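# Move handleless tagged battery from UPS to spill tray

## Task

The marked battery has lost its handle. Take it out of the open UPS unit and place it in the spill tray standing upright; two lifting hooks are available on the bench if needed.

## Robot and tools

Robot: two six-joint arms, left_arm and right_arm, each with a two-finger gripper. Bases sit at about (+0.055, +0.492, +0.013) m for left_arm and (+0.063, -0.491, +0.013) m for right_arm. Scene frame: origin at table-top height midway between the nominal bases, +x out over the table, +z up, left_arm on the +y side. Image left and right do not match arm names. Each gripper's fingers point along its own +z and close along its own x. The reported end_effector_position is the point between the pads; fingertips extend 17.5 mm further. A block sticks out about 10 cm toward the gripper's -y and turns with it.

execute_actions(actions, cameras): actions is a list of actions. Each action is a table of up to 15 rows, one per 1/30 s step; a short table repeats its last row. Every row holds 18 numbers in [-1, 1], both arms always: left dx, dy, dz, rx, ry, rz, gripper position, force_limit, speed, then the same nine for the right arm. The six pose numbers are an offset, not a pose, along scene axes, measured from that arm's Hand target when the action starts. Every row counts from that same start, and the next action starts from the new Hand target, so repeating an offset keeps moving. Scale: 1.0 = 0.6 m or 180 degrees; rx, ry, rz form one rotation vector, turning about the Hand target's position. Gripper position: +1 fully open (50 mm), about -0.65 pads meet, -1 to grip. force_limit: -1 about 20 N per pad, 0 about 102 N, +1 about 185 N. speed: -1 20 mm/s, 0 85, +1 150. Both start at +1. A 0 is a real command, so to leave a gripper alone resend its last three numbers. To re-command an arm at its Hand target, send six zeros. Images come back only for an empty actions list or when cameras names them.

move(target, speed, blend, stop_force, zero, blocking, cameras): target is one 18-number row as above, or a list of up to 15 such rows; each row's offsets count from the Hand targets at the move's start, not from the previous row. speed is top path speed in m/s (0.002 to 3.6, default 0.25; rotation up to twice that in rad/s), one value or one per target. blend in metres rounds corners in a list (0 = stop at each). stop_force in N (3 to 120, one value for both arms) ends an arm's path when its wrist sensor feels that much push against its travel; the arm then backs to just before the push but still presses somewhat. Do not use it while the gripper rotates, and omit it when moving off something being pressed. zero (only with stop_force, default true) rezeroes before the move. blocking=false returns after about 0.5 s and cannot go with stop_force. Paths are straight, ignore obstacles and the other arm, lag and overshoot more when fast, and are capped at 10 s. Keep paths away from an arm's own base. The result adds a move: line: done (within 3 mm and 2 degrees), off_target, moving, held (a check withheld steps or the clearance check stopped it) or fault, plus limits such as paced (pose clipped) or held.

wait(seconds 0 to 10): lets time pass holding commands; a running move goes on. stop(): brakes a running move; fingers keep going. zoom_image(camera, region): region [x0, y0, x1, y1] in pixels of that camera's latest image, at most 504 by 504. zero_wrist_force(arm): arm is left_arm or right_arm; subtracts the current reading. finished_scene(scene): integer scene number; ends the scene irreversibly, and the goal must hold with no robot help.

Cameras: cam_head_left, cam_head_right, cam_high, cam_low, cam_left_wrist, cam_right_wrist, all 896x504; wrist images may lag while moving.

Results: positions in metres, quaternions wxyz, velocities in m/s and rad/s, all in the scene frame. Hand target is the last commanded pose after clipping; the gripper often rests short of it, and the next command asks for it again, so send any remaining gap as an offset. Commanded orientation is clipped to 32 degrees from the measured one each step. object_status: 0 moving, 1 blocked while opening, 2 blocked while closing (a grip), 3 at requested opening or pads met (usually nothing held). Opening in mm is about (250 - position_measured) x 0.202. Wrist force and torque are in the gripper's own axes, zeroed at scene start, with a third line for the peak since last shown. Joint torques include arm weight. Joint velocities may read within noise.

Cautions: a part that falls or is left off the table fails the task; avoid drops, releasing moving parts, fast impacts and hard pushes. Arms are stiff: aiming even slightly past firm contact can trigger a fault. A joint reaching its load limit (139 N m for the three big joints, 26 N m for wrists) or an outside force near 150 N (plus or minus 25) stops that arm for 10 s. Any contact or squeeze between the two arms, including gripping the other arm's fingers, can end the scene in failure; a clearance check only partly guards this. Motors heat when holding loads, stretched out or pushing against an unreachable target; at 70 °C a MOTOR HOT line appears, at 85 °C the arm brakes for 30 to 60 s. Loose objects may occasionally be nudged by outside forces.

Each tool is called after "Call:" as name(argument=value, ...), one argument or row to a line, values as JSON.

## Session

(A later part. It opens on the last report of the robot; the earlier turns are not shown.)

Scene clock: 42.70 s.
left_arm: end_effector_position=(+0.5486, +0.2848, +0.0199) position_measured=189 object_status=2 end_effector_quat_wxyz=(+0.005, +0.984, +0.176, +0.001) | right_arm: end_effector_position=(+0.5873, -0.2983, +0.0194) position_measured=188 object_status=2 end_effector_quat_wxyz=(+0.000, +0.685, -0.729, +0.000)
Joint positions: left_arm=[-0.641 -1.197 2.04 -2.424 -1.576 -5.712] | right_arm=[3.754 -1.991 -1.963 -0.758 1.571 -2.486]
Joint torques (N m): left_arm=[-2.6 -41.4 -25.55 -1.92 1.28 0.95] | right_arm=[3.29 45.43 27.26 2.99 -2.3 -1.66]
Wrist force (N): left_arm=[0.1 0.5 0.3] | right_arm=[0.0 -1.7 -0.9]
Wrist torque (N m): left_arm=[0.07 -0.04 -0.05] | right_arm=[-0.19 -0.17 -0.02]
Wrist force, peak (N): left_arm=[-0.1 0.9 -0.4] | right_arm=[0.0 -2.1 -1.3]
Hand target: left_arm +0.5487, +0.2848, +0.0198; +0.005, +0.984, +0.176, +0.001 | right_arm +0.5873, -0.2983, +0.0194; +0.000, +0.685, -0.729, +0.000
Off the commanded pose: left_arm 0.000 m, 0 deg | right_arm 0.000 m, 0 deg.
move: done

Call:
move(
  target=[
    [0, 0, 0.42, 0, 0, 0, -1, 0.2, -0.3, 0, 0, 0.35, 0, 0, 0, -1, 0.0, -0.3],
    [0.1805, -0.4, 0.4667, 0, 0, -0.6389, -1, 0.2, -0.3, 0.0628, 0.1638, 0.5677, 0.3556, -0.4105, 0.3799, -1, 0.0, -0.3],
    [0.1805, -0.4, 0.4667, 0, 0, -0.6389, -1, 0.2, -0.3, 0.0843, 0.3365, 0.5177, 0.3556, -0.4105, 0.3799, -1, 0.0, -0.3],
  ],
  blend=[0.06, 0.03, 0],
  speed=[0.3, 0.4, 0.15],
  cameras=["cam_left_wrist", "cam_head_left"],
)

Scene clock: 59.17 s.
left_arm: end_effector_position=(+0.6569, +0.0448, +0.2998) position_measured=189 object_status=2 end_effector_quat_wxyz=(+0.004, +0.677, -0.736, -0.004) | right_arm: end_effector_position=(+0.6379, -0.0964, +0.3300) position_measured=188 object_status=2 end_effector_quat_wxyz=(+0.707, -0.706, +0.029, -0.028)
Joint positions: left_arm=[-0.81 -0.942 0.839 -1.46 -1.579 -3.873] | right_arm=[3.639 -2.265 -1.641 0.765 2.583 -3.14]
Joint torques (N m): left_arm=[11.41 -61.06 -24.11 -5.08 -2.27 1.53] | right_arm=[-4.29 54.83 9.03 -0.66 1.31 2.26]
Wrist force (N): left_arm=[-0.5 0.6 0.6] | right_arm=[0.4 1.5 -2.7]
Wrist torque (N m): left_arm=[0.10 0.08 0.01] | right_arm=[0.02 -0.19 -0.09]
Wrist force, peak (N): left_arm=[-0.2 0.2 4.1] | right_arm=[1.2 1.6 -3.8]
Hand target: left_arm +0.6570, +0.0448, +0.2999; +0.004, +0.677, -0.736, -0.004 | right_arm +0.6379, -0.0964, +0.3300; +0.707, -0.706, +0.029, -0.028
Off the commanded pose: left_arm 0.000 m, 0 deg | right_arm 0.000 m, 0 deg.
move: done
camera_calibration:
cam_left_wrist: T_world_to_cam=[[-0.0545961, -0.998485, -0.00692213, 0.0919869], [-0.931097, 0.0484049, 0.361546, 0.51615], [-0.360663, 0.0261842, -0.932329, 0.648882], [0, 0, 0, 1]] pos_world=[0.719635, 0.0498729, 0.418996]
Images, in order (width x height): cam_head_left 896x504, cam_left_wrist 896x504.

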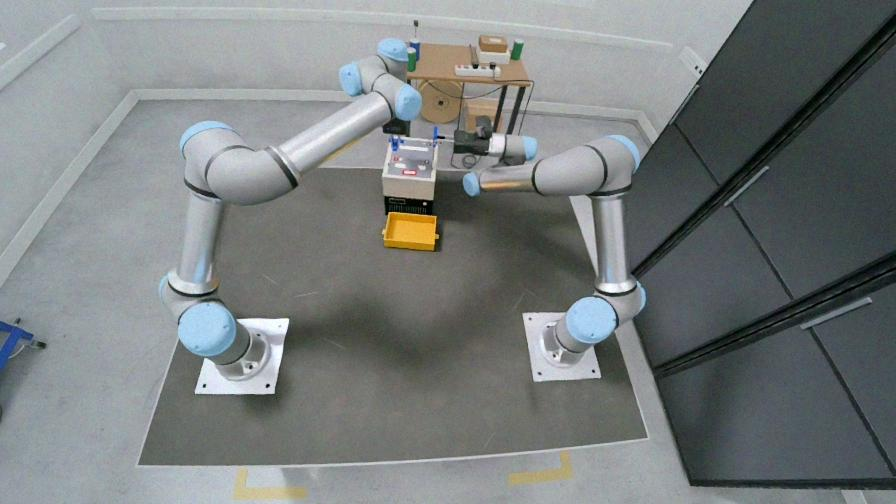

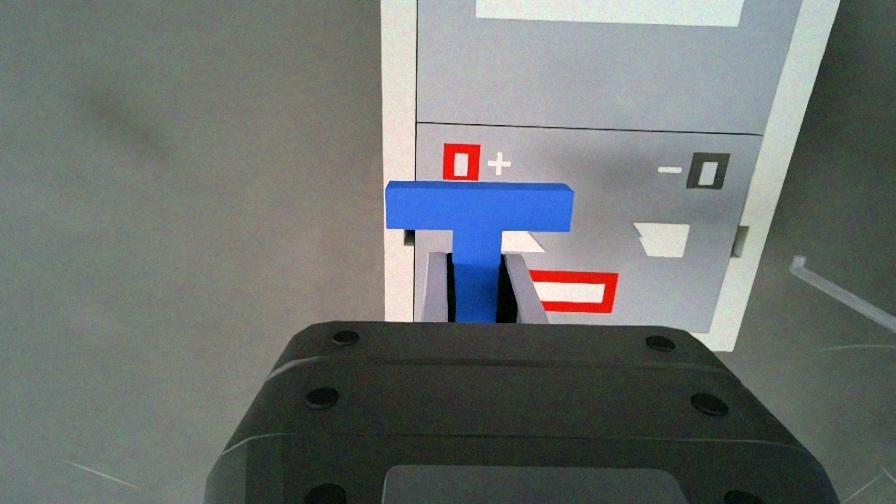

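Call:
zoom_image(
  camera="cam_left_wrist",
  region=[700, 200, 896, 350],
)

Call:
zoom_image(
  camera="cam_left_wrist",
  region=[380, 170, 600, 330],
)

Scaled by 2.571.

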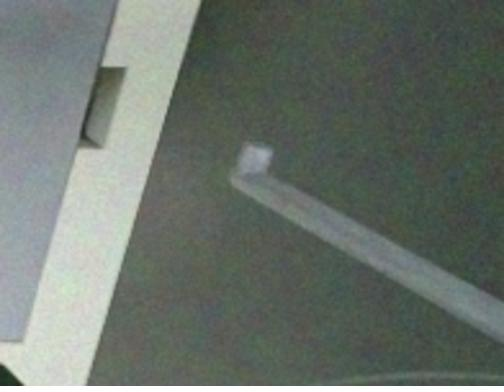

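Scaled by 2.291.

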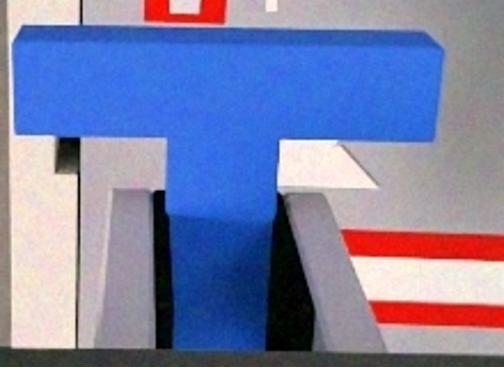

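Call:
move(
  target=[0, -0.0413, 0, 0, 0, 0, -1, 0.2, -0.3, 0, 0.0058, -0.0367, 0, 0, 0, -1, 0.0, -0.3],
  speed=0.1,
  cameras=["cam_left_wrist"],
)

Call:
zoom_image(
  camera="cam_left_wrist",
  region=[640, 190, 800, 320],
)

Scene clock: 61.70 s.
left_arm: end_effector_position=(+0.6568, +0.0199, +0.2998) position_measured=189 object_status=2 end_effector_quat_wxyz=(+0.004, +0.677, -0.736, -0.004) end_effector_velocity=(+0.001, +0.001, +0.000) end_effector_angular_velocity=(+0.000, -0.003, -0.001) | right_arm: end_effector_position=(+0.6379, -0.0928, +0.3079) position_measured=188 object_status=2 end_effector_quat_wxyz=(+0.707, -0.706, +0.029, -0.028)
Joint positions: left_arm=[-0.833 -0.893 0.756 -1.427 -1.579 -3.896] | right_arm=[3.644 -2.303 -1.644 0.807 2.577 -3.14]
Joint velocities: left_arm=[0.001 -0.002 0.005 -0.005 0.002 0.002] | right_arm=[within noise]
Joint torques (N m): left_arm=[12.17 -60.77 -12.84 -5.25 -2.08 1.77] | right_arm=[1.64 59.69 19.24 -0.51 -1 1.6]
Wrist force (N): left_arm=[0.1 0.2 0.3] | right_arm=[0.2 1.5 -2.7]
Wrist torque (N m): left_arm=[0.03 -0.02 0.01] | right_arm=[0.02 -0.16 -0.09]
Wrist force, peak (N): left_arm=[-1.4 0.2 0.0] | right_arm=[0.7 2.5 -2.6]
Hand target: left_arm +0.6570, +0.0200, +0.2999; +0.004, +0.677, -0.736, -0.004 | right_arm +0.6379, -0.0929, +0.3080; +0.707, -0.706, +0.029, -0.028
Off the commanded pose: left_arm 0.000 m, 0 deg | right_arm 0.000 m, 0 deg.
move: done
camera_calibration:
cam_left_wrist: T_world_to_cam=[[-0.0546719, -0.998479, -0.00710116, 0.0672484], [-0.931059, 0.0484084, 0.361642, 0.517195], [-0.360748, 0.0263833, -0.93229, 0.649538], [0, 0, 0, 1]] pos_world=[0.719535, 0.0249727, 0.418996]
Images, in order (width x height): cam_left_wrist 896x504.

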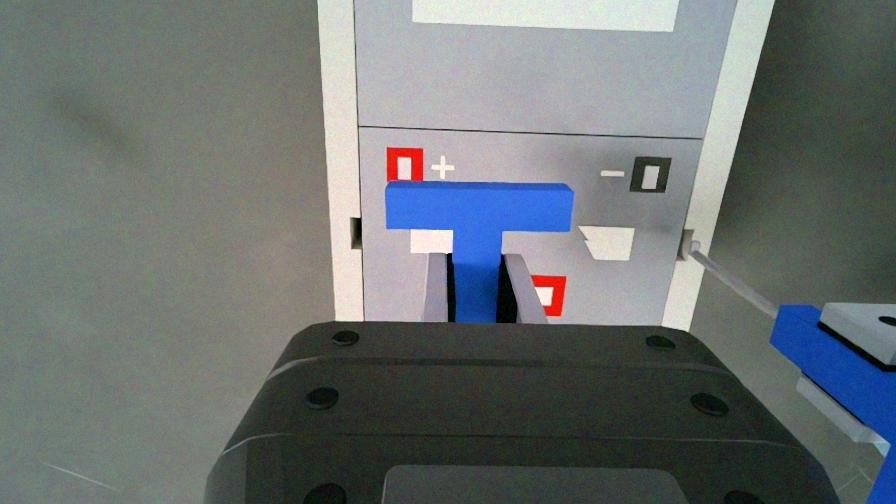

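Scaled by 3.150.

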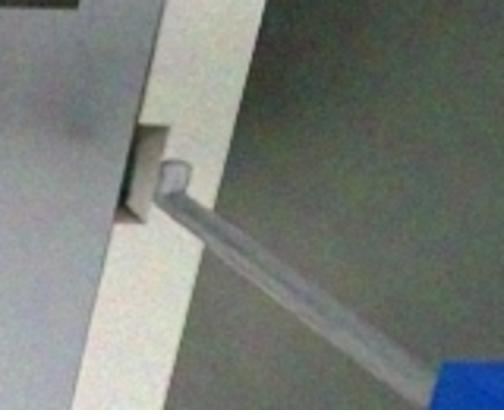

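Call:
move(
  target=[0, 0, 0, 0, 0, 0, -1, 0.2, -0.3, -0.0033, 0, -0.03, 0, 0, 0, -1, 0.0, -0.3],
  speed=0.012,
  stop_force=4,
  cameras=["cam_left_wrist"],
)

Call:
zoom_image(
  camera="cam_left_wrist",
  region=[640, 190, 800, 320],
)

Scene clock: 65.17 s.
left_arm: end_effector_position=(+0.6569, +0.0200, +0.2999) position_measured=189 object_status=2 end_effector_quat_wxyz=(+0.004, +0.677, -0.736, -0.004) | right_arm: end_effector_position=(+0.6364, -0.0929, +0.2942) position_measured=188 object_status=2 end_effector_quat_wxyz=(+0.707, -0.706, +0.029, -0.028)
Joint positions: left_arm=[-0.832 -0.893 0.756 -1.427 -1.579 -3.896] | right_arm=[3.646 -2.325 -1.651 0.835 2.576 -3.14]
Joint torques (N m): left_arm=[11.46 -61.7 -14.41 -5.22 -1.01 1.57] | right_arm=[-0.61 57.1 25.18 0.74 1.16 -0.28]
Wrist force (N): left_arm=[0.0 0.7 0.4] | right_arm=[0.9 -3.2 -3.1]
Wrist torque (N m): left_arm=[0.10 -0.01 0.00] | right_arm=[0.01 -0.24 -0.10]
Wrist force, peak (N): left_arm=[-0.2 1.0 0.5] | right_arm=[0.8 -16.2 -3.1]
Hand target: left_arm +0.6570, +0.0200, +0.2999; +0.004, +0.677, -0.736, -0.004 | right_arm +0.6364, -0.0929, +0.2942; +0.707, -0.706, +0.029, -0.028 (not the last commanded pose)
Off the commanded pose: left_arm 0.000 m, 0 deg | right_arm 0.004 m, 0 deg.
move: contact (right_arm)
camera_calibration:
cam_left_wrist: T_world_to_cam=[[-0.0545962, -0.998485, -0.00692209, 0.0672253], [-0.931097, 0.0484051, 0.361546, 0.517314], [-0.360663, 0.0261842, -0.932329, 0.649624], [0, 0, 0, 1]] pos_world=[0.719635, 0.0250729, 0.419096]
Images, in order (width x height): cam_left_wrist 896x504.

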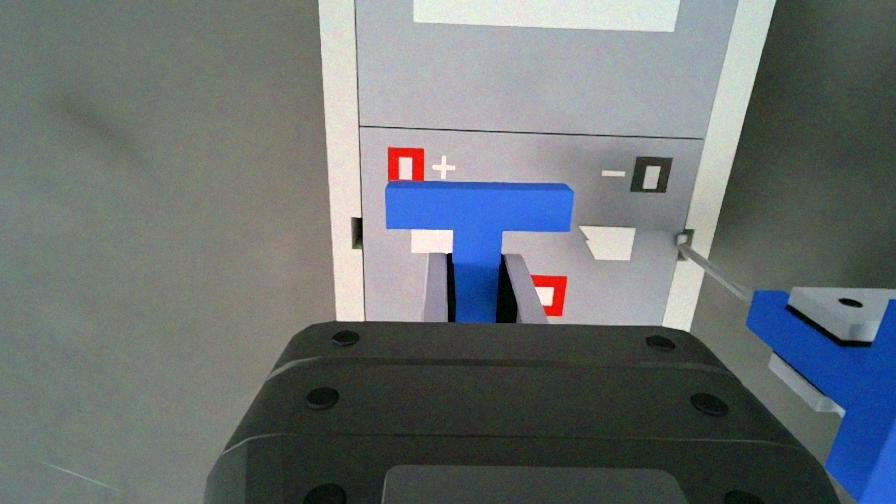

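Scaled by 3.150.

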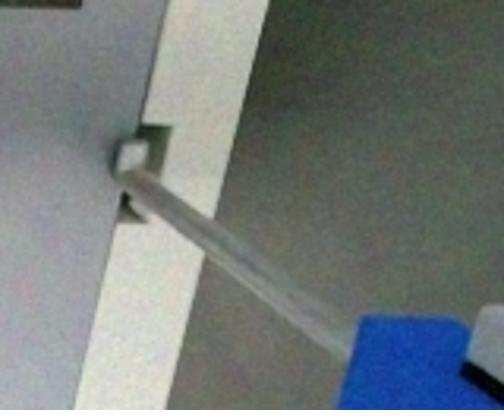

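Call:
move(
  target=[0, 0, 0, 0, 0, 0, -1, 0.2, -0.3, -0.0047, -0.005, 0.005, 0, 0, 0, -1, 0.0, -0.3],
  speed=0.05,
)

Call:
move(
  target=[0, 0, 0, 0, 0, 0, -1, 0.2, -0.3, 0, 0, -0.03, 0, 0, 0, -1, 0.0, -0.3],
  speed=0.015,
  stop_force=4,
  cameras=["cam_left_wrist"],
)

Call:
zoom_image(
  camera="cam_left_wrist",
  region=[640, 190, 800, 320],
)

Scene clock: 66.90 s.
left_arm: end_effector_position=(+0.6569, +0.0200, +0.2999) position_measured=189 object_status=2 end_effector_quat_wxyz=(+0.004, +0.677, -0.736, -0.004) | right_arm: end_effector_position=(+0.6335, -0.0960, +0.2973) position_measured=188 object_status=2 end_effector_quat_wxyz=(+0.707, -0.706, +0.029, -0.028)
Joint positions: left_arm=[-0.832 -0.893 0.756 -1.427 -1.579 -3.896] | right_arm=[3.643 -2.314 -1.663 0.836 2.578 -3.14]
Joint torques (N m): left_arm=[11.3 -61.56 -15.01 -5.13 -0.48 1.48] | right_arm=[-7.21 47.25 21.69 2.6 1.56 0.08]
Wrist force (N): left_arm=[-0.3 0.4 0.5] | right_arm=[0.7 1.7 -2.6]
Wrist torque (N m): left_arm=[0.05 0.04 -0.01] | right_arm=[0.06 -0.24 -0.08]
Wrist force, peak (N): left_arm=[-0.3 0.7 0.6] | right_arm=[1.1 -3.0 -3.2]
Hand target: left_arm +0.6570, +0.0200, +0.2999; +0.004, +0.677, -0.736, -0.004 | right_arm +0.6336, -0.0959, +0.2972; +0.707, -0.706, +0.029, -0.028
Off the commanded pose: left_arm 0.000 m, 0 deg | right_arm 0.000 m, 0 deg.
move: done

Scene clock: 69.07 s.
left_arm: end_effector_position=(+0.6569, +0.0200, +0.2999) position_measured=189 object_status=2 end_effector_quat_wxyz=(+0.004, +0.677, -0.736, -0.004) | right_arm: end_effector_position=(+0.6335, -0.0959, +0.2792) position_measured=188 object_status=2 end_effector_quat_wxyz=(+0.707, -0.706, +0.029, -0.028)
Joint positions: left_arm=[-0.832 -0.893 0.756 -1.427 -1.579 -3.896] | right_arm=[3.643 -2.346 -1.664 0.869 2.578 -3.14]
Joint torques (N m): left_arm=[10.73 -60.32 -15.14 -4.96 0.23 1.5] | right_arm=[9.4 62.27 11.81 -0.63 -2.56 1.13]
Wrist force (N): left_arm=[-0.2 0.5 0.5] | right_arm=[0.7 1.5 -2.8]
Wrist torque (N m): left_arm=[0.07 0.03 0.00] | right_arm=[0.02 -0.23 -0.09]
Wrist force, peak (N): left_arm=[0.1 0.9 0.5] | right_arm=[0.5 1.6 -3.0]
Hand target: left_arm +0.6570, +0.0200, +0.2999; +0.004, +0.677, -0.736, -0.004 | right_arm +0.6336, -0.0959, +0.2792; +0.707, -0.706, +0.029, -0.028
Off the commanded pose: left_arm 0.000 m, 0 deg | right_arm 0.000 m, 0 deg.
move: done
camera_calibration:
cam_left_wrist: T_world_to_cam=[[-0.0545962, -0.998485, -0.00692209, 0.0672253], [-0.931097, 0.0484051, 0.361546, 0.517314], [-0.360663, 0.0261842, -0.932329, 0.649624], [0, 0, 0, 1]] pos_world=[0.719635, 0.0250729, 0.419096]
Images, in order (width x height): cam_left_wrist 896x504.

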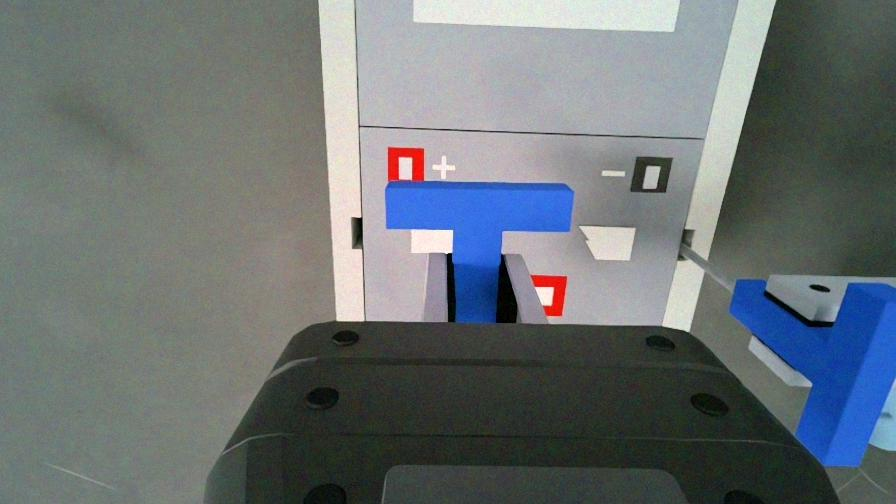

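Scaled by 3.150.

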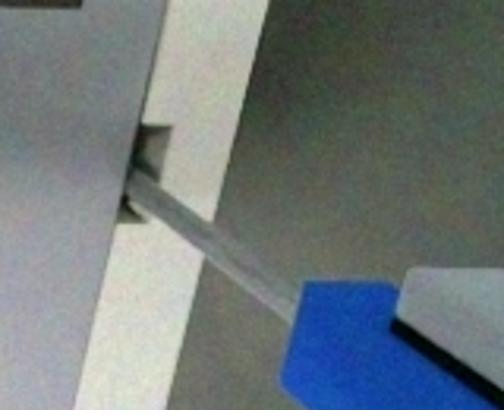

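Call:
move(
  target=[0, 0, 0, 0, 0, 0, -1, 0.2, -0.3, 0, 0, -0.08, 0, 0, 0, -1, 0.0, -0.3],
  speed=0.015,
  stop_force=4,
  cameras=["cam_left_wrist", "cam_low"],
)

Call:
zoom_image(
  camera="cam_left_wrist",
  region=[640, 190, 800, 320],
)

Scene clock: 72.03 s.
left_arm: end_effector_position=(+0.6569, +0.0200, +0.2999) position_measured=189 object_status=2 end_effector_quat_wxyz=(+0.004, +0.677, -0.736, -0.004) | right_arm: end_effector_position=(+0.6336, -0.0959, +0.2573) position_measured=188 object_status=2 end_effector_quat_wxyz=(+0.707, -0.706, +0.029, -0.028)
Joint positions: left_arm=[-0.832 -0.893 0.756 -1.427 -1.579 -3.896] | right_arm=[3.643 -2.386 -1.663 0.908 2.578 -3.14]
Joint torques (N m): left_arm=[10.82 -60.27 -16.99 -4.85 1.2 1.47] | right_arm=[9.11 60.98 4.97 1.81 -2.58 -0.87]
Wrist force (N): left_arm=[-0.3 0.5 0.2] | right_arm=[0.7 -0.8 -2.3]
Wrist torque (N m): left_arm=[0.06 0.04 0.00] | right_arm=[0.09 -0.08 -0.18]
Wrist force, peak (N): left_arm=[-0.5 1.0 0.3] | right_arm=[-0.9 -20.7 -3.7]
Hand target: left_arm +0.6570, +0.0200, +0.2999; +0.004, +0.677, -0.736, -0.004 | right_arm +0.6336, -0.0959, +0.2573; +0.707, -0.706, +0.029, -0.028 (not the last commanded pose)
Off the commanded pose: left_arm 0.000 m, 0 deg | right_arm 0.026 m, 0 deg.
move: contact (right_arm)
camera_calibration:
cam_left_wrist: T_world_to_cam=[[-0.0545962, -0.998485, -0.00692209, 0.0672253], [-0.931097, 0.0484051, 0.361546, 0.517314], [-0.360663, 0.0261842, -0.932329, 0.649624], [0, 0, 0, 1]] pos_world=[0.719635, 0.0250729, 0.419096]
Images, in order (width x height): cam_low 896x504, cam_left_wrist 896x504.

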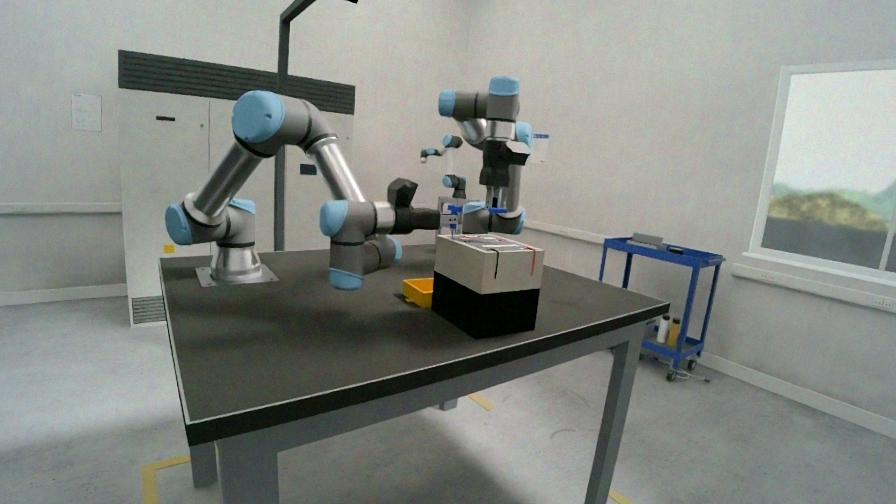

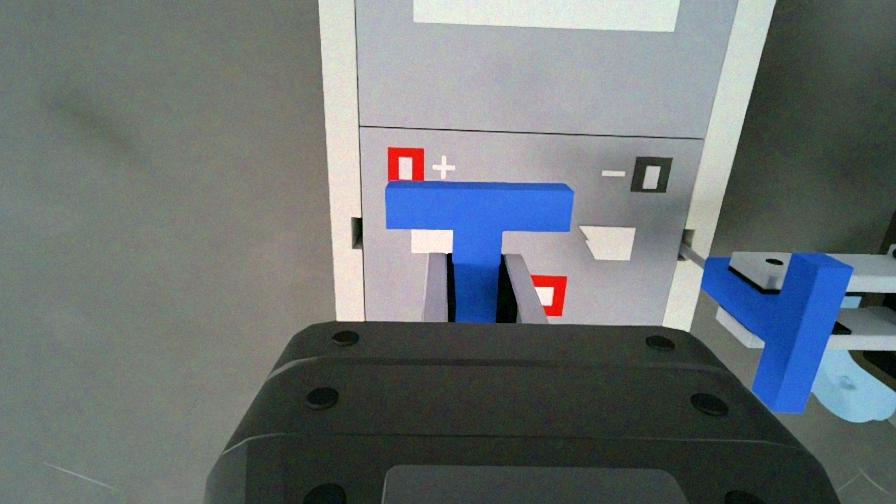

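Scaled by 3.150.

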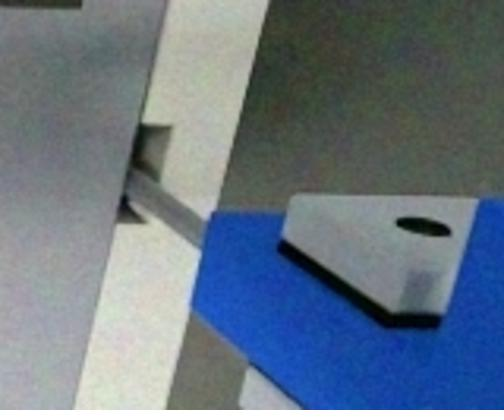

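Call:
move(
  target=[0, 0, 0, 0, 0, 0, -1, 0.2, -0.3, 0, 0, 0.0378, 0, 0, 0, -1, 0.0, -0.3],
  speed=0.05,
)

Call:
move(
  target=[0, 0, 0, 0, 0, 0, -1, 0.2, -0.3, 0.0077, 0.0007, 0, 0, 0, 0.1111, -1, 0.0, -0.3],
  speed=0.1,
  stop_force=15,
)

Scene clock: 74.57 s.
left_arm: end_effector_position=(+0.6570, +0.0200, +0.2999) position_measured=189 object_status=2 end_effector_quat_wxyz=(+0.004, +0.677, -0.736, -0.004) | right_arm: end_effector_position=(+0.6335, -0.0959, +0.2800) position_measured=188 object_status=2 end_effector_quat_wxyz=(+0.707, -0.706, +0.029, -0.028) end_effector_velocity=(+0.000, +0.000, -0.001) end_effector_angular_velocity=(+0.001, -0.003, +0.000)
Joint positions: left_arm=[-0.832 -0.893 0.756 -1.427 -1.579 -3.896] | right_arm=[3.643 -2.344 -1.664 0.867 2.578 -3.14]
Joint velocities: left_arm=[within noise] | right_arm=[0 -0.003 0 0.006 0 0]
Joint torques (N m): left_arm=[10.59 -59.08 -17.92 -4.64 1.76 1.47] | right_arm=[9.57 46.4 14.42 2.92 -2.64 -1.2]
Wrist force (N): left_arm=[0.2 0.7 0.4] | right_arm=[0.0 1.9 -2.6]
Wrist torque (N m): left_arm=[0.11 -0.04 0.01] | right_arm=[0.08 -0.13 -0.10]
Wrist force, peak (N): left_arm=[0.0 0.8 0.7] | right_arm=[-0.4 2.7 -2.7]
Hand target: left_arm +0.6570, +0.0200, +0.2999; +0.004, +0.677, -0.736, -0.004 | right_arm +0.6336, -0.0959, +0.2800; +0.707, -0.706, +0.029, -0.028
Off the commanded pose: left_arm 0.000 m, 0 deg | right_arm 0.000 m, 0 deg.
move: done

Scene clock: 77.57 s.
left_arm: end_effector_position=(+0.6570, +0.0200, +0.2999) position_measured=189 object_status=2 end_effector_quat_wxyz=(+0.004, +0.677, -0.736, -0.004) | right_arm: end_effector_position=(+0.6382, -0.0955, +0.2800) position_measured=188 object_status=2 end_effector_quat_wxyz=(+0.701, -0.701, -0.094, +0.095)
Joint positions: left_arm=[-0.832 -0.893 0.756 -1.427 -1.579 -3.896] | right_arm=[3.587 -2.507 -1.316 0.683 2.983 -3.139]
Joint torques (N m): left_arm=[10.61 -58.74 -19.58 -4.46 1.75 1.49] | right_arm=[12.72 66.27 15.69 -0.54 0.75 0.53]
Wrist force (N): left_arm=[-0.2 0.5 0.3] | right_arm=[-0.7 -1.6 -4.8]
Wrist torque (N m): left_arm=[0.07 0.03 0.00] | right_arm=[-0.14 -0.15 -0.10]
Wrist force, peak (N): left_arm=[-0.5 0.6 0.7] | right_arm=[-2.0 -2.9 -5.0]
Hand target: left_arm +0.6570, +0.0200, +0.2999; +0.004, +0.677, -0.736, -0.004 | right_arm +0.6382, -0.0955, +0.2800; +0.701, -0.701, -0.094, +0.095
Off the commanded pose: left_arm 0.000 m, 0 deg | right_arm 0.000 m, 0 deg.
move: done

Call:
move(
  target=[0, 0, 0, 0, 0, 0, -1, 0.2, -0.3, 0, 0, 0.018, 0, 0, 0, -1, 0.0, -0.3],
  speed=0.012,
  stop_force=5,
)

Scene clock: 79.27 s.
left_arm: end_effector_position=(+0.6570, +0.0200, +0.2999) position_measured=189 object_status=2 end_effector_quat_wxyz=(+0.004, +0.677, -0.736, -0.004) | right_arm: end_effector_position=(+0.6382, -0.0955, +0.2800) position_measured=188 object_status=2 end_effector_quat_wxyz=(+0.701, -0.701, -0.094, +0.095)
Joint positions: left_arm=[-0.832 -0.893 0.756 -1.427 -1.579 -3.896] | right_arm=[3.587 -2.507 -1.316 0.683 2.983 -3.139]
Joint torques (N m): left_arm=[11.27 -58.4 -21.27 -4.25 1.75 1.35] | right_arm=[11.67 49.63 21.15 1.07 1.96 -0.81]
Wrist force (N): left_arm=[-0.1 0.3 0.5] | right_arm=[-1.1 -3.5 -4.6]
Wrist torque (N m): left_arm=[0.04 0.02 0.00] | right_arm=[-0.14 -0.11 -0.08]
Wrist force, peak (N): left_arm=[-0.5 0.5 0.7] | right_arm=[0.0 6.3 -4.5]
Hand target: left_arm +0.6570, +0.0200, +0.2999; +0.004, +0.677, -0.736, -0.004 | right_arm +0.6382, -0.0955, +0.2800; +0.701, -0.701, -0.094, +0.095 (not the last commanded pose)
Off the commanded pose: left_arm 0.000 m, 0 deg | right_arm 0.011 m, 0 deg.
move: contact (right_arm)

Call:
move(
  target=[
    [0, 0.0833, 0, 0, 0, 0, -1, 0.2, -0.3, -0.0077, -0.0007, 0, 0, 0, -0.1111, -1, 0.0, -0.3],
    [0, 0.0833, 0, 0, 0, 0, -1, 0.2, -0.3, -0.0077, -0.0007, -0.030, 0, 0, -0.1111, -1, 0.0, -0.3],
  ],
  speed=[0.2, 0.04],
)

Call:
move(
  target=[0, 0, 0, 0, 0, 0, -1, 0.2, -0.3, -0.0133, 0.0011, 0, 0, 0, 0, -1, 0.0, -0.3],
  speed=0.01,
  stop_force=4,
)

Call:
move(
  target=[0, 0, 0, 0, 0, 0, -1, 0.2, -0.3, 0, 0, -0.02, 0, 0, 0, -1, 0.0, -0.3],
  speed=0.01,
  stop_force=3,
  cameras=["cam_left_wrist", "cam_right_wrist"],
)

Scene clock: 84.50 s.
left_arm: end_effector_position=(+0.6570, +0.0700, +0.2999) position_measured=189 object_status=2 end_effector_quat_wxyz=(+0.004, +0.677, -0.736, -0.004) | right_arm: end_effector_position=(+0.6335, -0.0959, +0.2619) position_measured=188 object_status=2 end_effector_quat_wxyz=(+0.707, -0.706, +0.029, -0.029) end_effector_velocity=(+0.000, +0.000, +0.002) end_effector_angular_velocity=(-0.001, +0.001, +0.000)
Joint positions: left_arm=[-0.786 -0.988 0.912 -1.488 -1.579 -3.849] | right_arm=[3.643 -2.377 -1.664 0.9 2.578 -3.14]
Joint velocities: left_arm=[within noise] | right_arm=[0.001 0.005 0 -0.006 0 0]
Joint torques (N m): left_arm=[-10.83 -39.45 -35.26 -0.88 1.94 -1.68] | right_arm=[-11.93 62.08 25.83 -0.74 -2.94 0.18]
Wrist force (N): left_arm=[0.3 0.5 0.4] | right_arm=[0.2 1.6 -2.3]
Wrist torque (N m): left_arm=[0.06 -0.07 -0.05] | right_arm=[0.03 -0.15 -0.08]
Wrist force, peak (N): left_arm=[-0.9 0.5 0.5] | right_arm=[-1.1 -3.9 -5.2]
Hand target: left_arm +0.6570, +0.0700, +0.2999; +0.004, +0.677, -0.736, -0.004 | right_arm +0.6335, -0.0959, +0.2620; +0.707, -0.706, +0.029, -0.028
Off the commanded pose: left_arm 0.000 m, 0 deg | right_arm 0.000 m, 0 deg.
move: done

Scene clock: 86.00 s.
left_arm: end_effector_position=(+0.6570, +0.0700, +0.2999) position_measured=189 object_status=2 end_effector_quat_wxyz=(+0.004, +0.677, -0.736, -0.004) | right_arm: end_effector_position=(+0.6292, -0.0956, +0.2620) position_measured=188 object_status=2 end_effector_quat_wxyz=(+0.707, -0.706, +0.029, -0.028)
Joint positions: left_arm=[-0.786 -0.988 0.912 -1.488 -1.579 -3.849] | right_arm=[3.647 -2.371 -1.678 0.908 2.574 -3.14]
Joint torques (N m): left_arm=[-11.79 -40.02 -34.39 -0.88 1.05 -1.7] | right_arm=[-11.8 46.69 25.74 -0.71 2.67 1.24]
Wrist force (N): left_arm=[0.2 0.4 0.3] | right_arm=[1.5 0.8 -2.8]
Wrist torque (N m): left_arm=[0.05 -0.04 -0.05] | right_arm=[0.04 -0.10 -0.18]
Wrist force, peak (N): left_arm=[0.6 0.1 0.5] | right_arm=[6.8 2.8 -2.5]
Hand target: left_arm +0.6570, +0.0700, +0.2999; +0.004, +0.677, -0.736, -0.004 | right_arm +0.6292, -0.0956, +0.2620; +0.707, -0.706, +0.029, -0.028 (not the last commanded pose)
Off the commanded pose: left_arm 0.000 m, 0 deg | right_arm 0.004 m, 0 deg.
move: contact (right_arm)

Scene clock: 87.30 s.
left_arm: end_effector_position=(+0.6570, +0.0700, +0.2999) position_measured=189 object_status=2 end_effector_quat_wxyz=(+0.004, +0.677, -0.736, -0.004) | right_arm: end_effector_position=(+0.6292, -0.0956, +0.2573) position_measured=188 object_status=2 end_effector_quat_wxyz=(+0.707, -0.706, +0.029, -0.028)
Joint positions: left_arm=[-0.786 -0.988 0.912 -1.488 -1.579 -3.849] | right_arm=[3.647 -2.38 -1.677 0.916 2.574 -3.14]
Joint torques (N m): left_arm=[-11.64 -39.12 -34.26 -1.01 0.18 -1.56] | right_arm=[-11.79 62.46 5 1.09 2.45 0.21]
Wrist force (N): left_arm=[0.2 0.2 0.4] | right_arm=[3.5 1.5 -2.2]
Wrist torque (N m): left_arm=[0.02 -0.04 -0.05] | right_arm=[0.03 -0.13 -0.25]
Wrist force, peak (N): left_arm=[0.2 0.7 0.5] | right_arm=[3.4 -12.7 -2.0]
Hand target: left_arm +0.6570, +0.0700, +0.2999; +0.004, +0.677, -0.736, -0.004 | right_arm +0.6292, -0.0956, +0.2573; +0.707, -0.706, +0.029, -0.028 (not the last commanded pose)
Off the commanded pose: left_arm 0.000 m, 0 deg | right_arm 0.007 m, 0 deg.
move: contact (right_arm)
camera_calibration:
cam_left_wrist: T_world_to_cam=[[-0.0545962, -0.998485, -0.00692209, 0.117149], [-0.931097, 0.0484051, 0.361546, 0.514894], [-0.360663, 0.0261842, -0.932329, 0.648315], [0, 0, 0, 1]] pos_world=[0.719635, 0.0750729, 0.419096]
cam_right_wrist: T_world_to_cam=[[0.996576, -0.0816264, 0.0131975, -0.628664], [-0.0141087, -0.325133, -0.945563, 0.241101], [0.0814739, 0.942139, -0.325172, 0.251918], [0, 0, 0, 1]] pos_world=[0.609388, -0.210267, 0.31819]
Images, in order (width x height): cam_left_wrist 896x504, cam_right_wrist 896x504.

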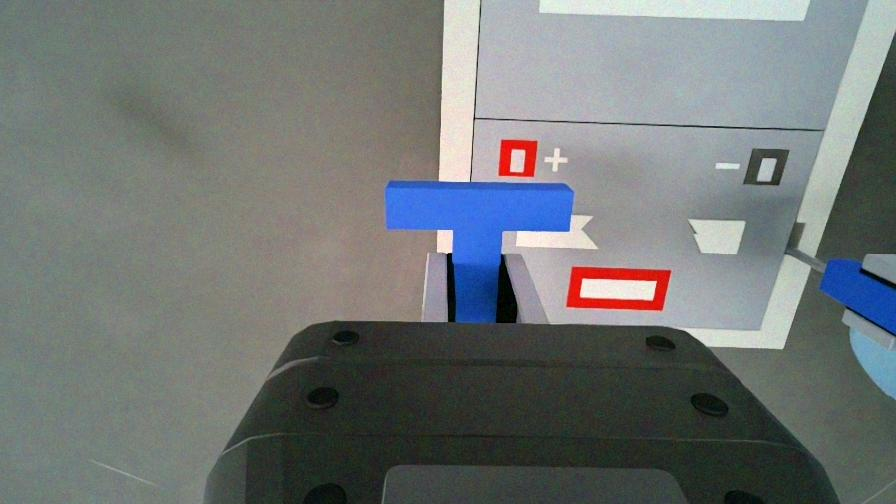

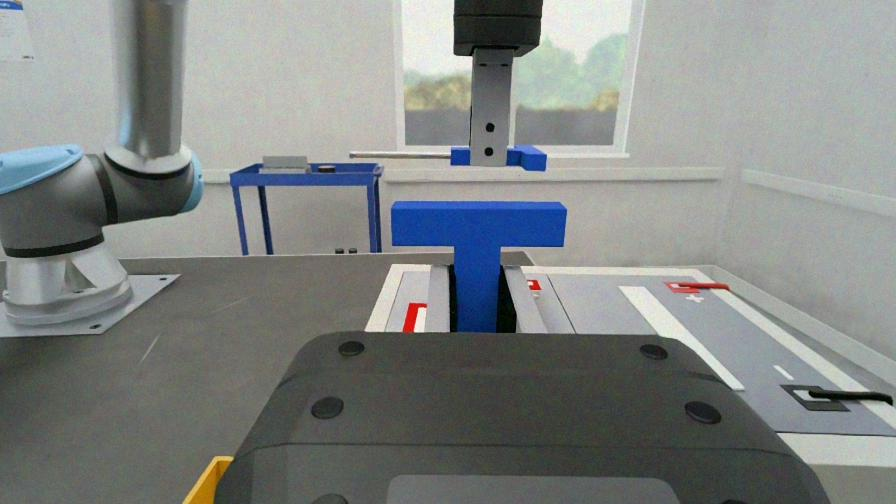

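Call:
move(
  target=[0, 0, 0, 0, 0, 0, -1, 0.2, -0.3, 0, 0, 0, 0, 0, 0, 0.0, 0.0, -1],
  speed=0.05,
  cameras=["cam_left_wrist", "cam_right_wrist"],
)

Call:
zoom_image(
  camera="cam_right_wrist",
  region=[340, 180, 620, 340],
)

Scene clock: 89.30 s.
left_arm: end_effector_position=(+0.6570, +0.0700, +0.2999) position_measured=189 object_status=2 end_effector_quat_wxyz=(+0.004, +0.677, -0.736, -0.004) | right_arm: end_effector_position=(+0.6292, -0.0956, +0.2573) position_measured=152 object_status=0 end_effector_quat_wxyz=(+0.707, -0.706, +0.029, -0.028)
Joint positions: left_arm=[-0.786 -0.988 0.912 -1.488 -1.579 -3.849] | right_arm=[3.647 -2.38 -1.677 0.916 2.574 -3.14]
Joint torques (N m): left_arm=[-11.74 -39.96 -34.73 -1 -1.12 -1.5] | right_arm=[-11.66 60.21 7.13 1.79 1.78 0.07]
Wrist force (N): left_arm=[0.1 0.4 0.0] | right_arm=[0.4 0.7 -2.1]
Wrist torque (N m): left_arm=[0.05 -0.02 -0.04] | right_arm=[0.00 -0.20 -0.08]
Wrist force, peak (N): left_arm=[0.1 0.4 0.7] | right_arm=[4.2 1.6 -2.0]
Hand target: left_arm +0.6570, +0.0700, +0.2999; +0.004, +0.677, -0.736, -0.004 | right_arm +0.6292, -0.0956, +0.2573; +0.707, -0.706, +0.029, -0.028
Off the commanded pose: left_arm 0.000 m, 0 deg | right_arm 0.000 m, 0 deg.
move: done
camera_calibration:
cam_left_wrist: T_world_to_cam=[[-0.0545962, -0.998485, -0.00692209, 0.117149], [-0.931097, 0.0484051, 0.361546, 0.514894], [-0.360663, 0.0261842, -0.932329, 0.648315], [0, 0, 0, 1]] pos_world=[0.719635, 0.0750729, 0.419096]
cam_right_wrist: T_world_to_cam=[[0.996578, -0.081587, 0.0132891, -0.628686], [-0.0140069, -0.32511, -0.945572, 0.241047], [0.0814668, 0.94215, -0.32514, 0.251915], [0, 0, 0, 1]] pos_world=[0.609388, -0.210267, 0.31819]
Images, in order (width x height): cam_left_wrist 896x504, cam_right_wrist 896x504.

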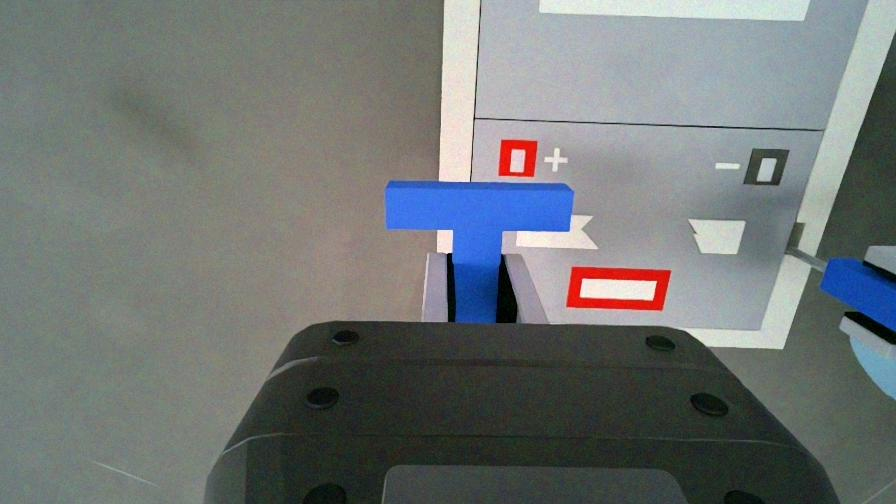

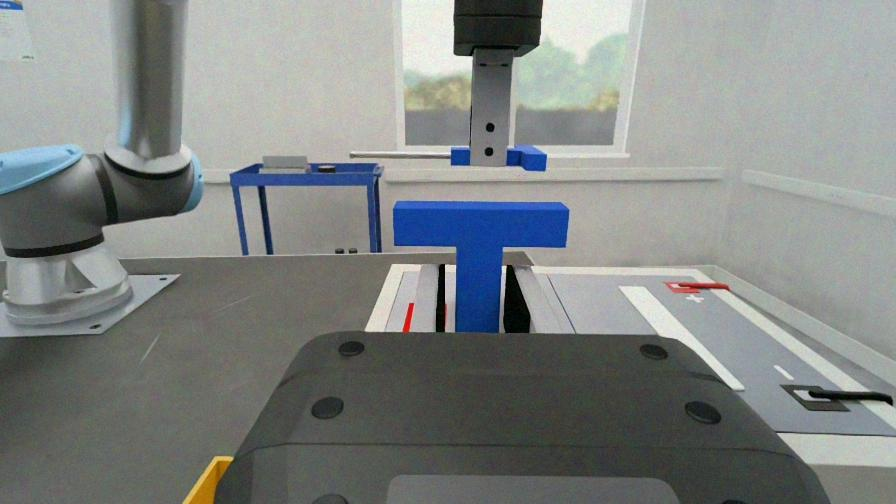

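Scaled by 1.800.

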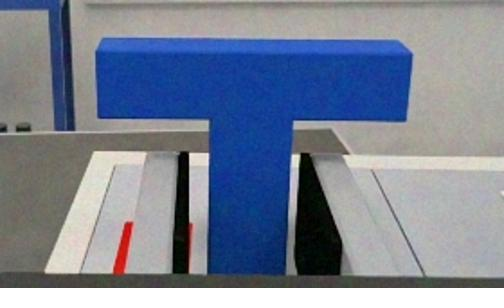

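Call:
move(
  target=[
    [0, 0, 0, 0, 0, 0, -1, 0.2, -0.3, -0.0095, -0.1167, 0, 0, 0, 0, 0.0, 0.0, -1],
    [0, 0, 0, 0, 0, 0, -1, 0.2, -0.3, -0.1403, -0.0907, 0, 0, 0, -0.3, 0.0, 0.0, -1],
    [0, 0, 0, 0, 0, 0, -1, 0.2, -0.3, -0.12, 0.0323, 0, 0, 0, -0.5, 0.0, 0.0, -1],
  ],
  speed=[0.08, 0.5, 0.5],
  blend=[0.01, 0.02, 0],
)

Call:
move(
  target=[0, 0, 0, 0, 0, 0, -1, 0.2, -0.3, 0, 0, 0, 0, 0, 0, 0.5, 0.0, 0],
  cameras=["cam_left_wrist", "cam_right_wrist"],
)

Scene clock: 93.47 s.
left_arm: end_effector_position=(+0.6570, +0.0700, +0.2999) position_measured=189 object_status=2 end_effector_quat_wxyz=(+0.004, +0.677, -0.736, -0.004) | right_arm: end_effector_position=(+0.5572, -0.0761, +0.2573) position_measured=152 object_status=3 end_effector_quat_wxyz=(+0.480, -0.479, +0.520, -0.520)
Joint positions: left_arm=[-0.786 -0.988 0.912 -1.488 -1.579 -3.849] | right_arm=[4.508 -2.288 -1.893 1.041 0.143 -3.142]
Joint torques (N m): left_arm=[-11.56 -39.68 -34.59 -1.16 -1.51 -1.37] | right_arm=[-12.8 42.12 19.97 -0.3 -2.99 0.75]
Wrist force (N): left_arm=[0.2 0.1 0.4] | right_arm=[0.4 0.6 -2.0]
Wrist torque (N m): left_arm=[0.00 -0.05 -0.06] | right_arm=[-0.01 -0.19 -0.19]
Wrist force, peak (N): left_arm=[0.0 0.4 0.8] | right_arm=[1.6 0.6 -4.3]
Hand target: left_arm +0.6570, +0.0700, +0.2999; +0.004, +0.677, -0.736, -0.004 | right_arm +0.5572, -0.0762, +0.2573; +0.480, -0.479, +0.520, -0.520
Off the commanded pose: left_arm 0.000 m, 0 deg | right_arm 0.000 m, 0 deg.
move: done

Scene clock: 93.97 s.
left_arm: end_effector_position=(+0.6570, +0.0700, +0.2999) position_measured=189 object_status=2 end_effector_quat_wxyz=(+0.004, +0.677, -0.736, -0.004) | right_arm: end_effector_position=(+0.5572, -0.0762, +0.2573) position_measured=78 object_status=3 end_effector_quat_wxyz=(+0.480, -0.479, +0.520, -0.520)
Joint positions: left_arm=[-0.786 -0.988 0.912 -1.488 -1.579 -3.849] | right_arm=[4.507 -2.288 -1.893 1.041 0.143 -3.142]
Joint torques (N m): left_arm=[-11.89 -39.69 -34.34 -1.17 -1.49 -1.29] | right_arm=[-12.31 38.71 21.55 -1.38 -3.38 0.28]
Wrist force (N): left_arm=[0.2 0.1 0.6] | right_arm=[0.8 1.0 -2.0]
Wrist torque (N m): left_arm=[0.01 -0.04 -0.05] | right_arm=[0.05 -0.25 -0.18]
Wrist force, peak (N): left_arm=[-0.3 0.7 0.3] | right_arm=[0.5 0.8 -2.5]
Hand target: left_arm +0.6570, +0.0700, +0.2999; +0.004, +0.677, -0.736, -0.004 | right_arm +0.5572, -0.0762, +0.2573; +0.480, -0.479, +0.520, -0.520
Off the commanded pose: left_arm 0.000 m, 0 deg | right_arm 0.000 m, 0 deg.
move: done
camera_calibration:
cam_left_wrist: T_world_to_cam=[[-0.0545962, -0.998485, -0.00692209, 0.117149], [-0.931097, 0.0484051, 0.361546, 0.514894], [-0.360663, 0.0261842, -0.932329, 0.648315], [0, 0, 0, 1]] pos_world=[0.719635, 0.0750729, 0.419096]
cam_right_wrist: T_world_to_cam=[[-0.0816194, -0.996576, 0.0131949, -0.0241747], [-0.325103, 0.0141063, -0.945573, 0.445535], [0.94215, -0.0814669, -0.325141, -0.318061], [0, 0, 0, 1]] pos_world=[0.442533, -0.0562882, 0.31819]
Images, in order (width x height): cam_left_wrist 896x504, cam_right_wrist 896x504.

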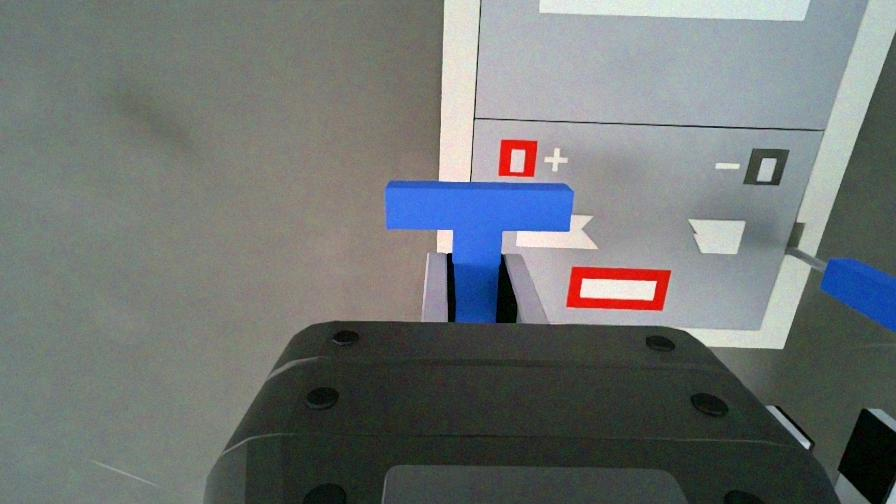

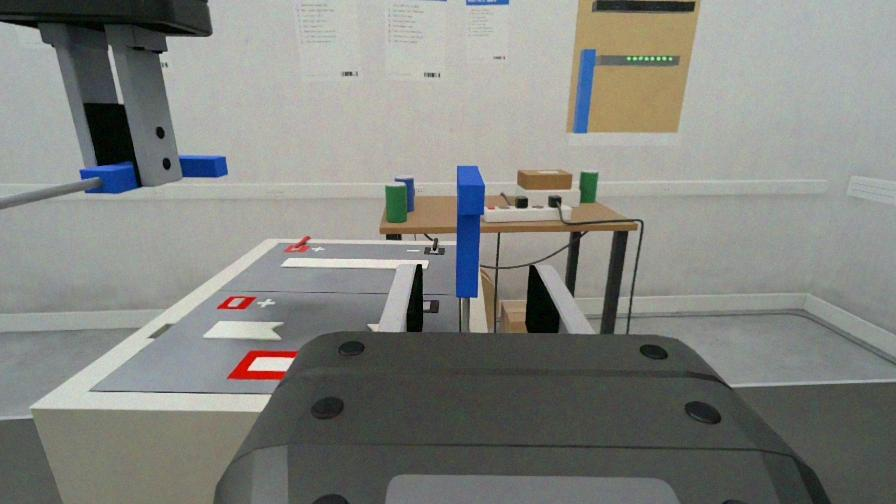

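Call:
move(
  target=[0, 0, 0, 0, 0, 0, -1, 0.2, -0.3, 0.0997, -0.0082, 0, 0, 0, 0, 0.5, 0.0, 0],
  speed=0.08,
  cameras=["cam_right_wrist"],
)

Scene clock: 95.47 s.
left_arm: end_effector_position=(+0.6570, +0.0700, +0.2999) position_measured=189 object_status=2 end_effector_quat_wxyz=(+0.004, +0.677, -0.736, -0.004) | right_arm: end_effector_position=(+0.6171, -0.0811, +0.2573) position_measured=78 object_status=3 end_effector_quat_wxyz=(+0.479, -0.479, +0.520, -0.520)
Joint positions: left_arm=[-0.786 -0.988 0.912 -1.488 -1.579 -3.849] | right_arm=[4.388 -2.324 -1.807 0.99 0.262 -3.142]
Joint torques (N m): left_arm=[-10.87 -39.73 -34.57 -1.24 -1.54 -1.23] | right_arm=[11.34 58.08 4.26 1.99 -3.07 2.38]
Wrist force (N): left_arm=[0.2 0.5 0.3] | right_arm=[0.8 0.8 -2.1]
Wrist torque (N m): left_arm=[0.06 -0.06 -0.05] | right_arm=[0.01 -0.25 -0.17]
Wrist force, peak (N): left_arm=[-0.2 0.4 0.7] | right_arm=[0.7 0.4 -3.5]
Hand target: left_arm +0.6570, +0.0700, +0.2999; +0.004, +0.677, -0.736, -0.004 | right_arm +0.6171, -0.0811, +0.2573; +0.480, -0.479, +0.520, -0.520
Off the commanded pose: left_arm 0.000 m, 0 deg | right_arm 0.000 m, 0 deg.
move: done
camera_calibration:
cam_right_wrist: T_world_to_cam=[[-0.0816879, -0.996569, 0.0133242, -0.024174], [-0.32514, 0.0140091, -0.945562, 0.464992], [0.942131, -0.0815732, -0.325168, -0.374916], [0, 0, 0, 1]] pos_world=[0.502433, -0.0611884, 0.31809]
Images, in order (width x height): cam_right_wrist 896x504.

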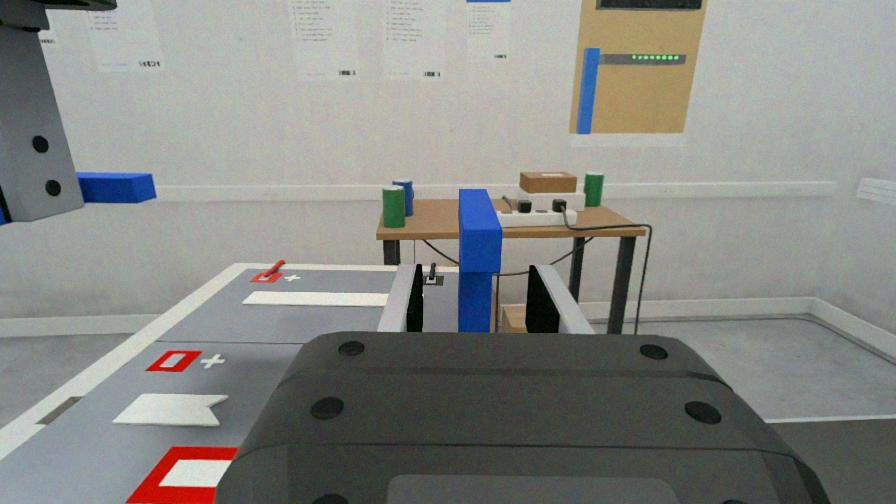

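Call:
move(
  target=[0, 0, 0, 0, 0, 0, -1, 0.2, -0.3, 0, 0, 0, 0, 0, 0, -1, 0.2, -0.8],
  cameras=["cam_right_wrist"],
)

Scene clock: 97.07 s.
left_arm: end_effector_position=(+0.6570, +0.0700, +0.2999) position_measured=189 object_status=2 end_effector_quat_wxyz=(+0.004, +0.677, -0.736, -0.004) | right_arm: end_effector_position=(+0.6171, -0.0811, +0.2573) position_measured=208 object_status=2 end_effector_quat_wxyz=(+0.480, -0.479, +0.520, -0.520)
Joint positions: left_arm=[-0.786 -0.988 0.912 -1.488 -1.579 -3.849] | right_arm=[4.388 -2.324 -1.807 0.991 0.262 -3.142]
Joint torques (N m): left_arm=[-10.89 -40.78 -33.85 -1.26 -1.44 -1.09] | right_arm=[9.48 57.71 5.25 1.13 -0.12 1.66]
Wrist force (N): left_arm=[0.0 0.4 0.3] | right_arm=[0.5 1.2 -2.0]
Wrist torque (N m): left_arm=[0.06 -0.02 -0.06] | right_arm=[0.00 -0.20 -0.18]
Wrist force, peak (N): left_arm=[0.1 0.7 0.5] | right_arm=[0.7 1.3 -2.5]
Hand target: left_arm +0.6570, +0.0700, +0.2999; +0.004, +0.677, -0.736, -0.004 | right_arm +0.6171, -0.0811, +0.2573; +0.480, -0.479, +0.520, -0.520
Off the commanded pose: left_arm 0.000 m, 0 deg | right_arm 0.000 m, 0 deg.
move: done
camera_calibration:
cam_right_wrist: T_world_to_cam=[[-0.0816194, -0.996576, 0.0131949, -0.0241771], [-0.325103, 0.0141063, -0.945573, 0.465045], [0.94215, -0.0814669, -0.325141, -0.374801], [0, 0, 0, 1]] pos_world=[0.502333, -0.0611882, 0.31819]
Images, in order (width x height): cam_right_wrist 896x504.

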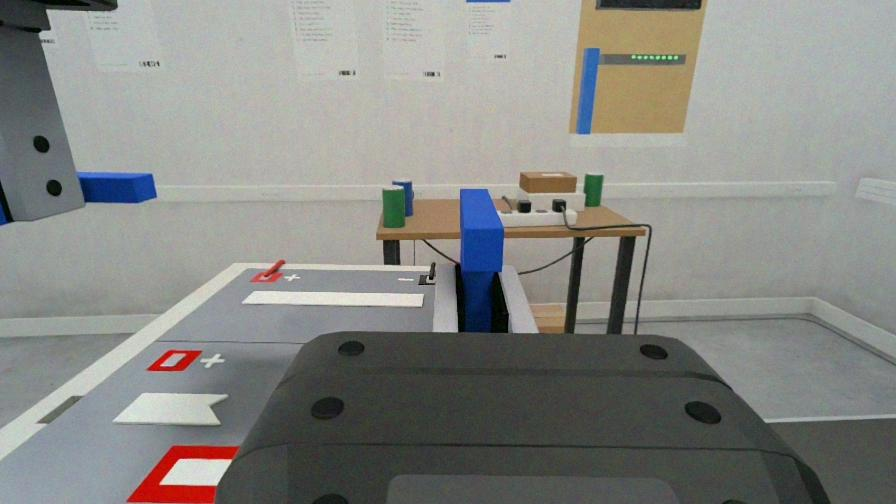

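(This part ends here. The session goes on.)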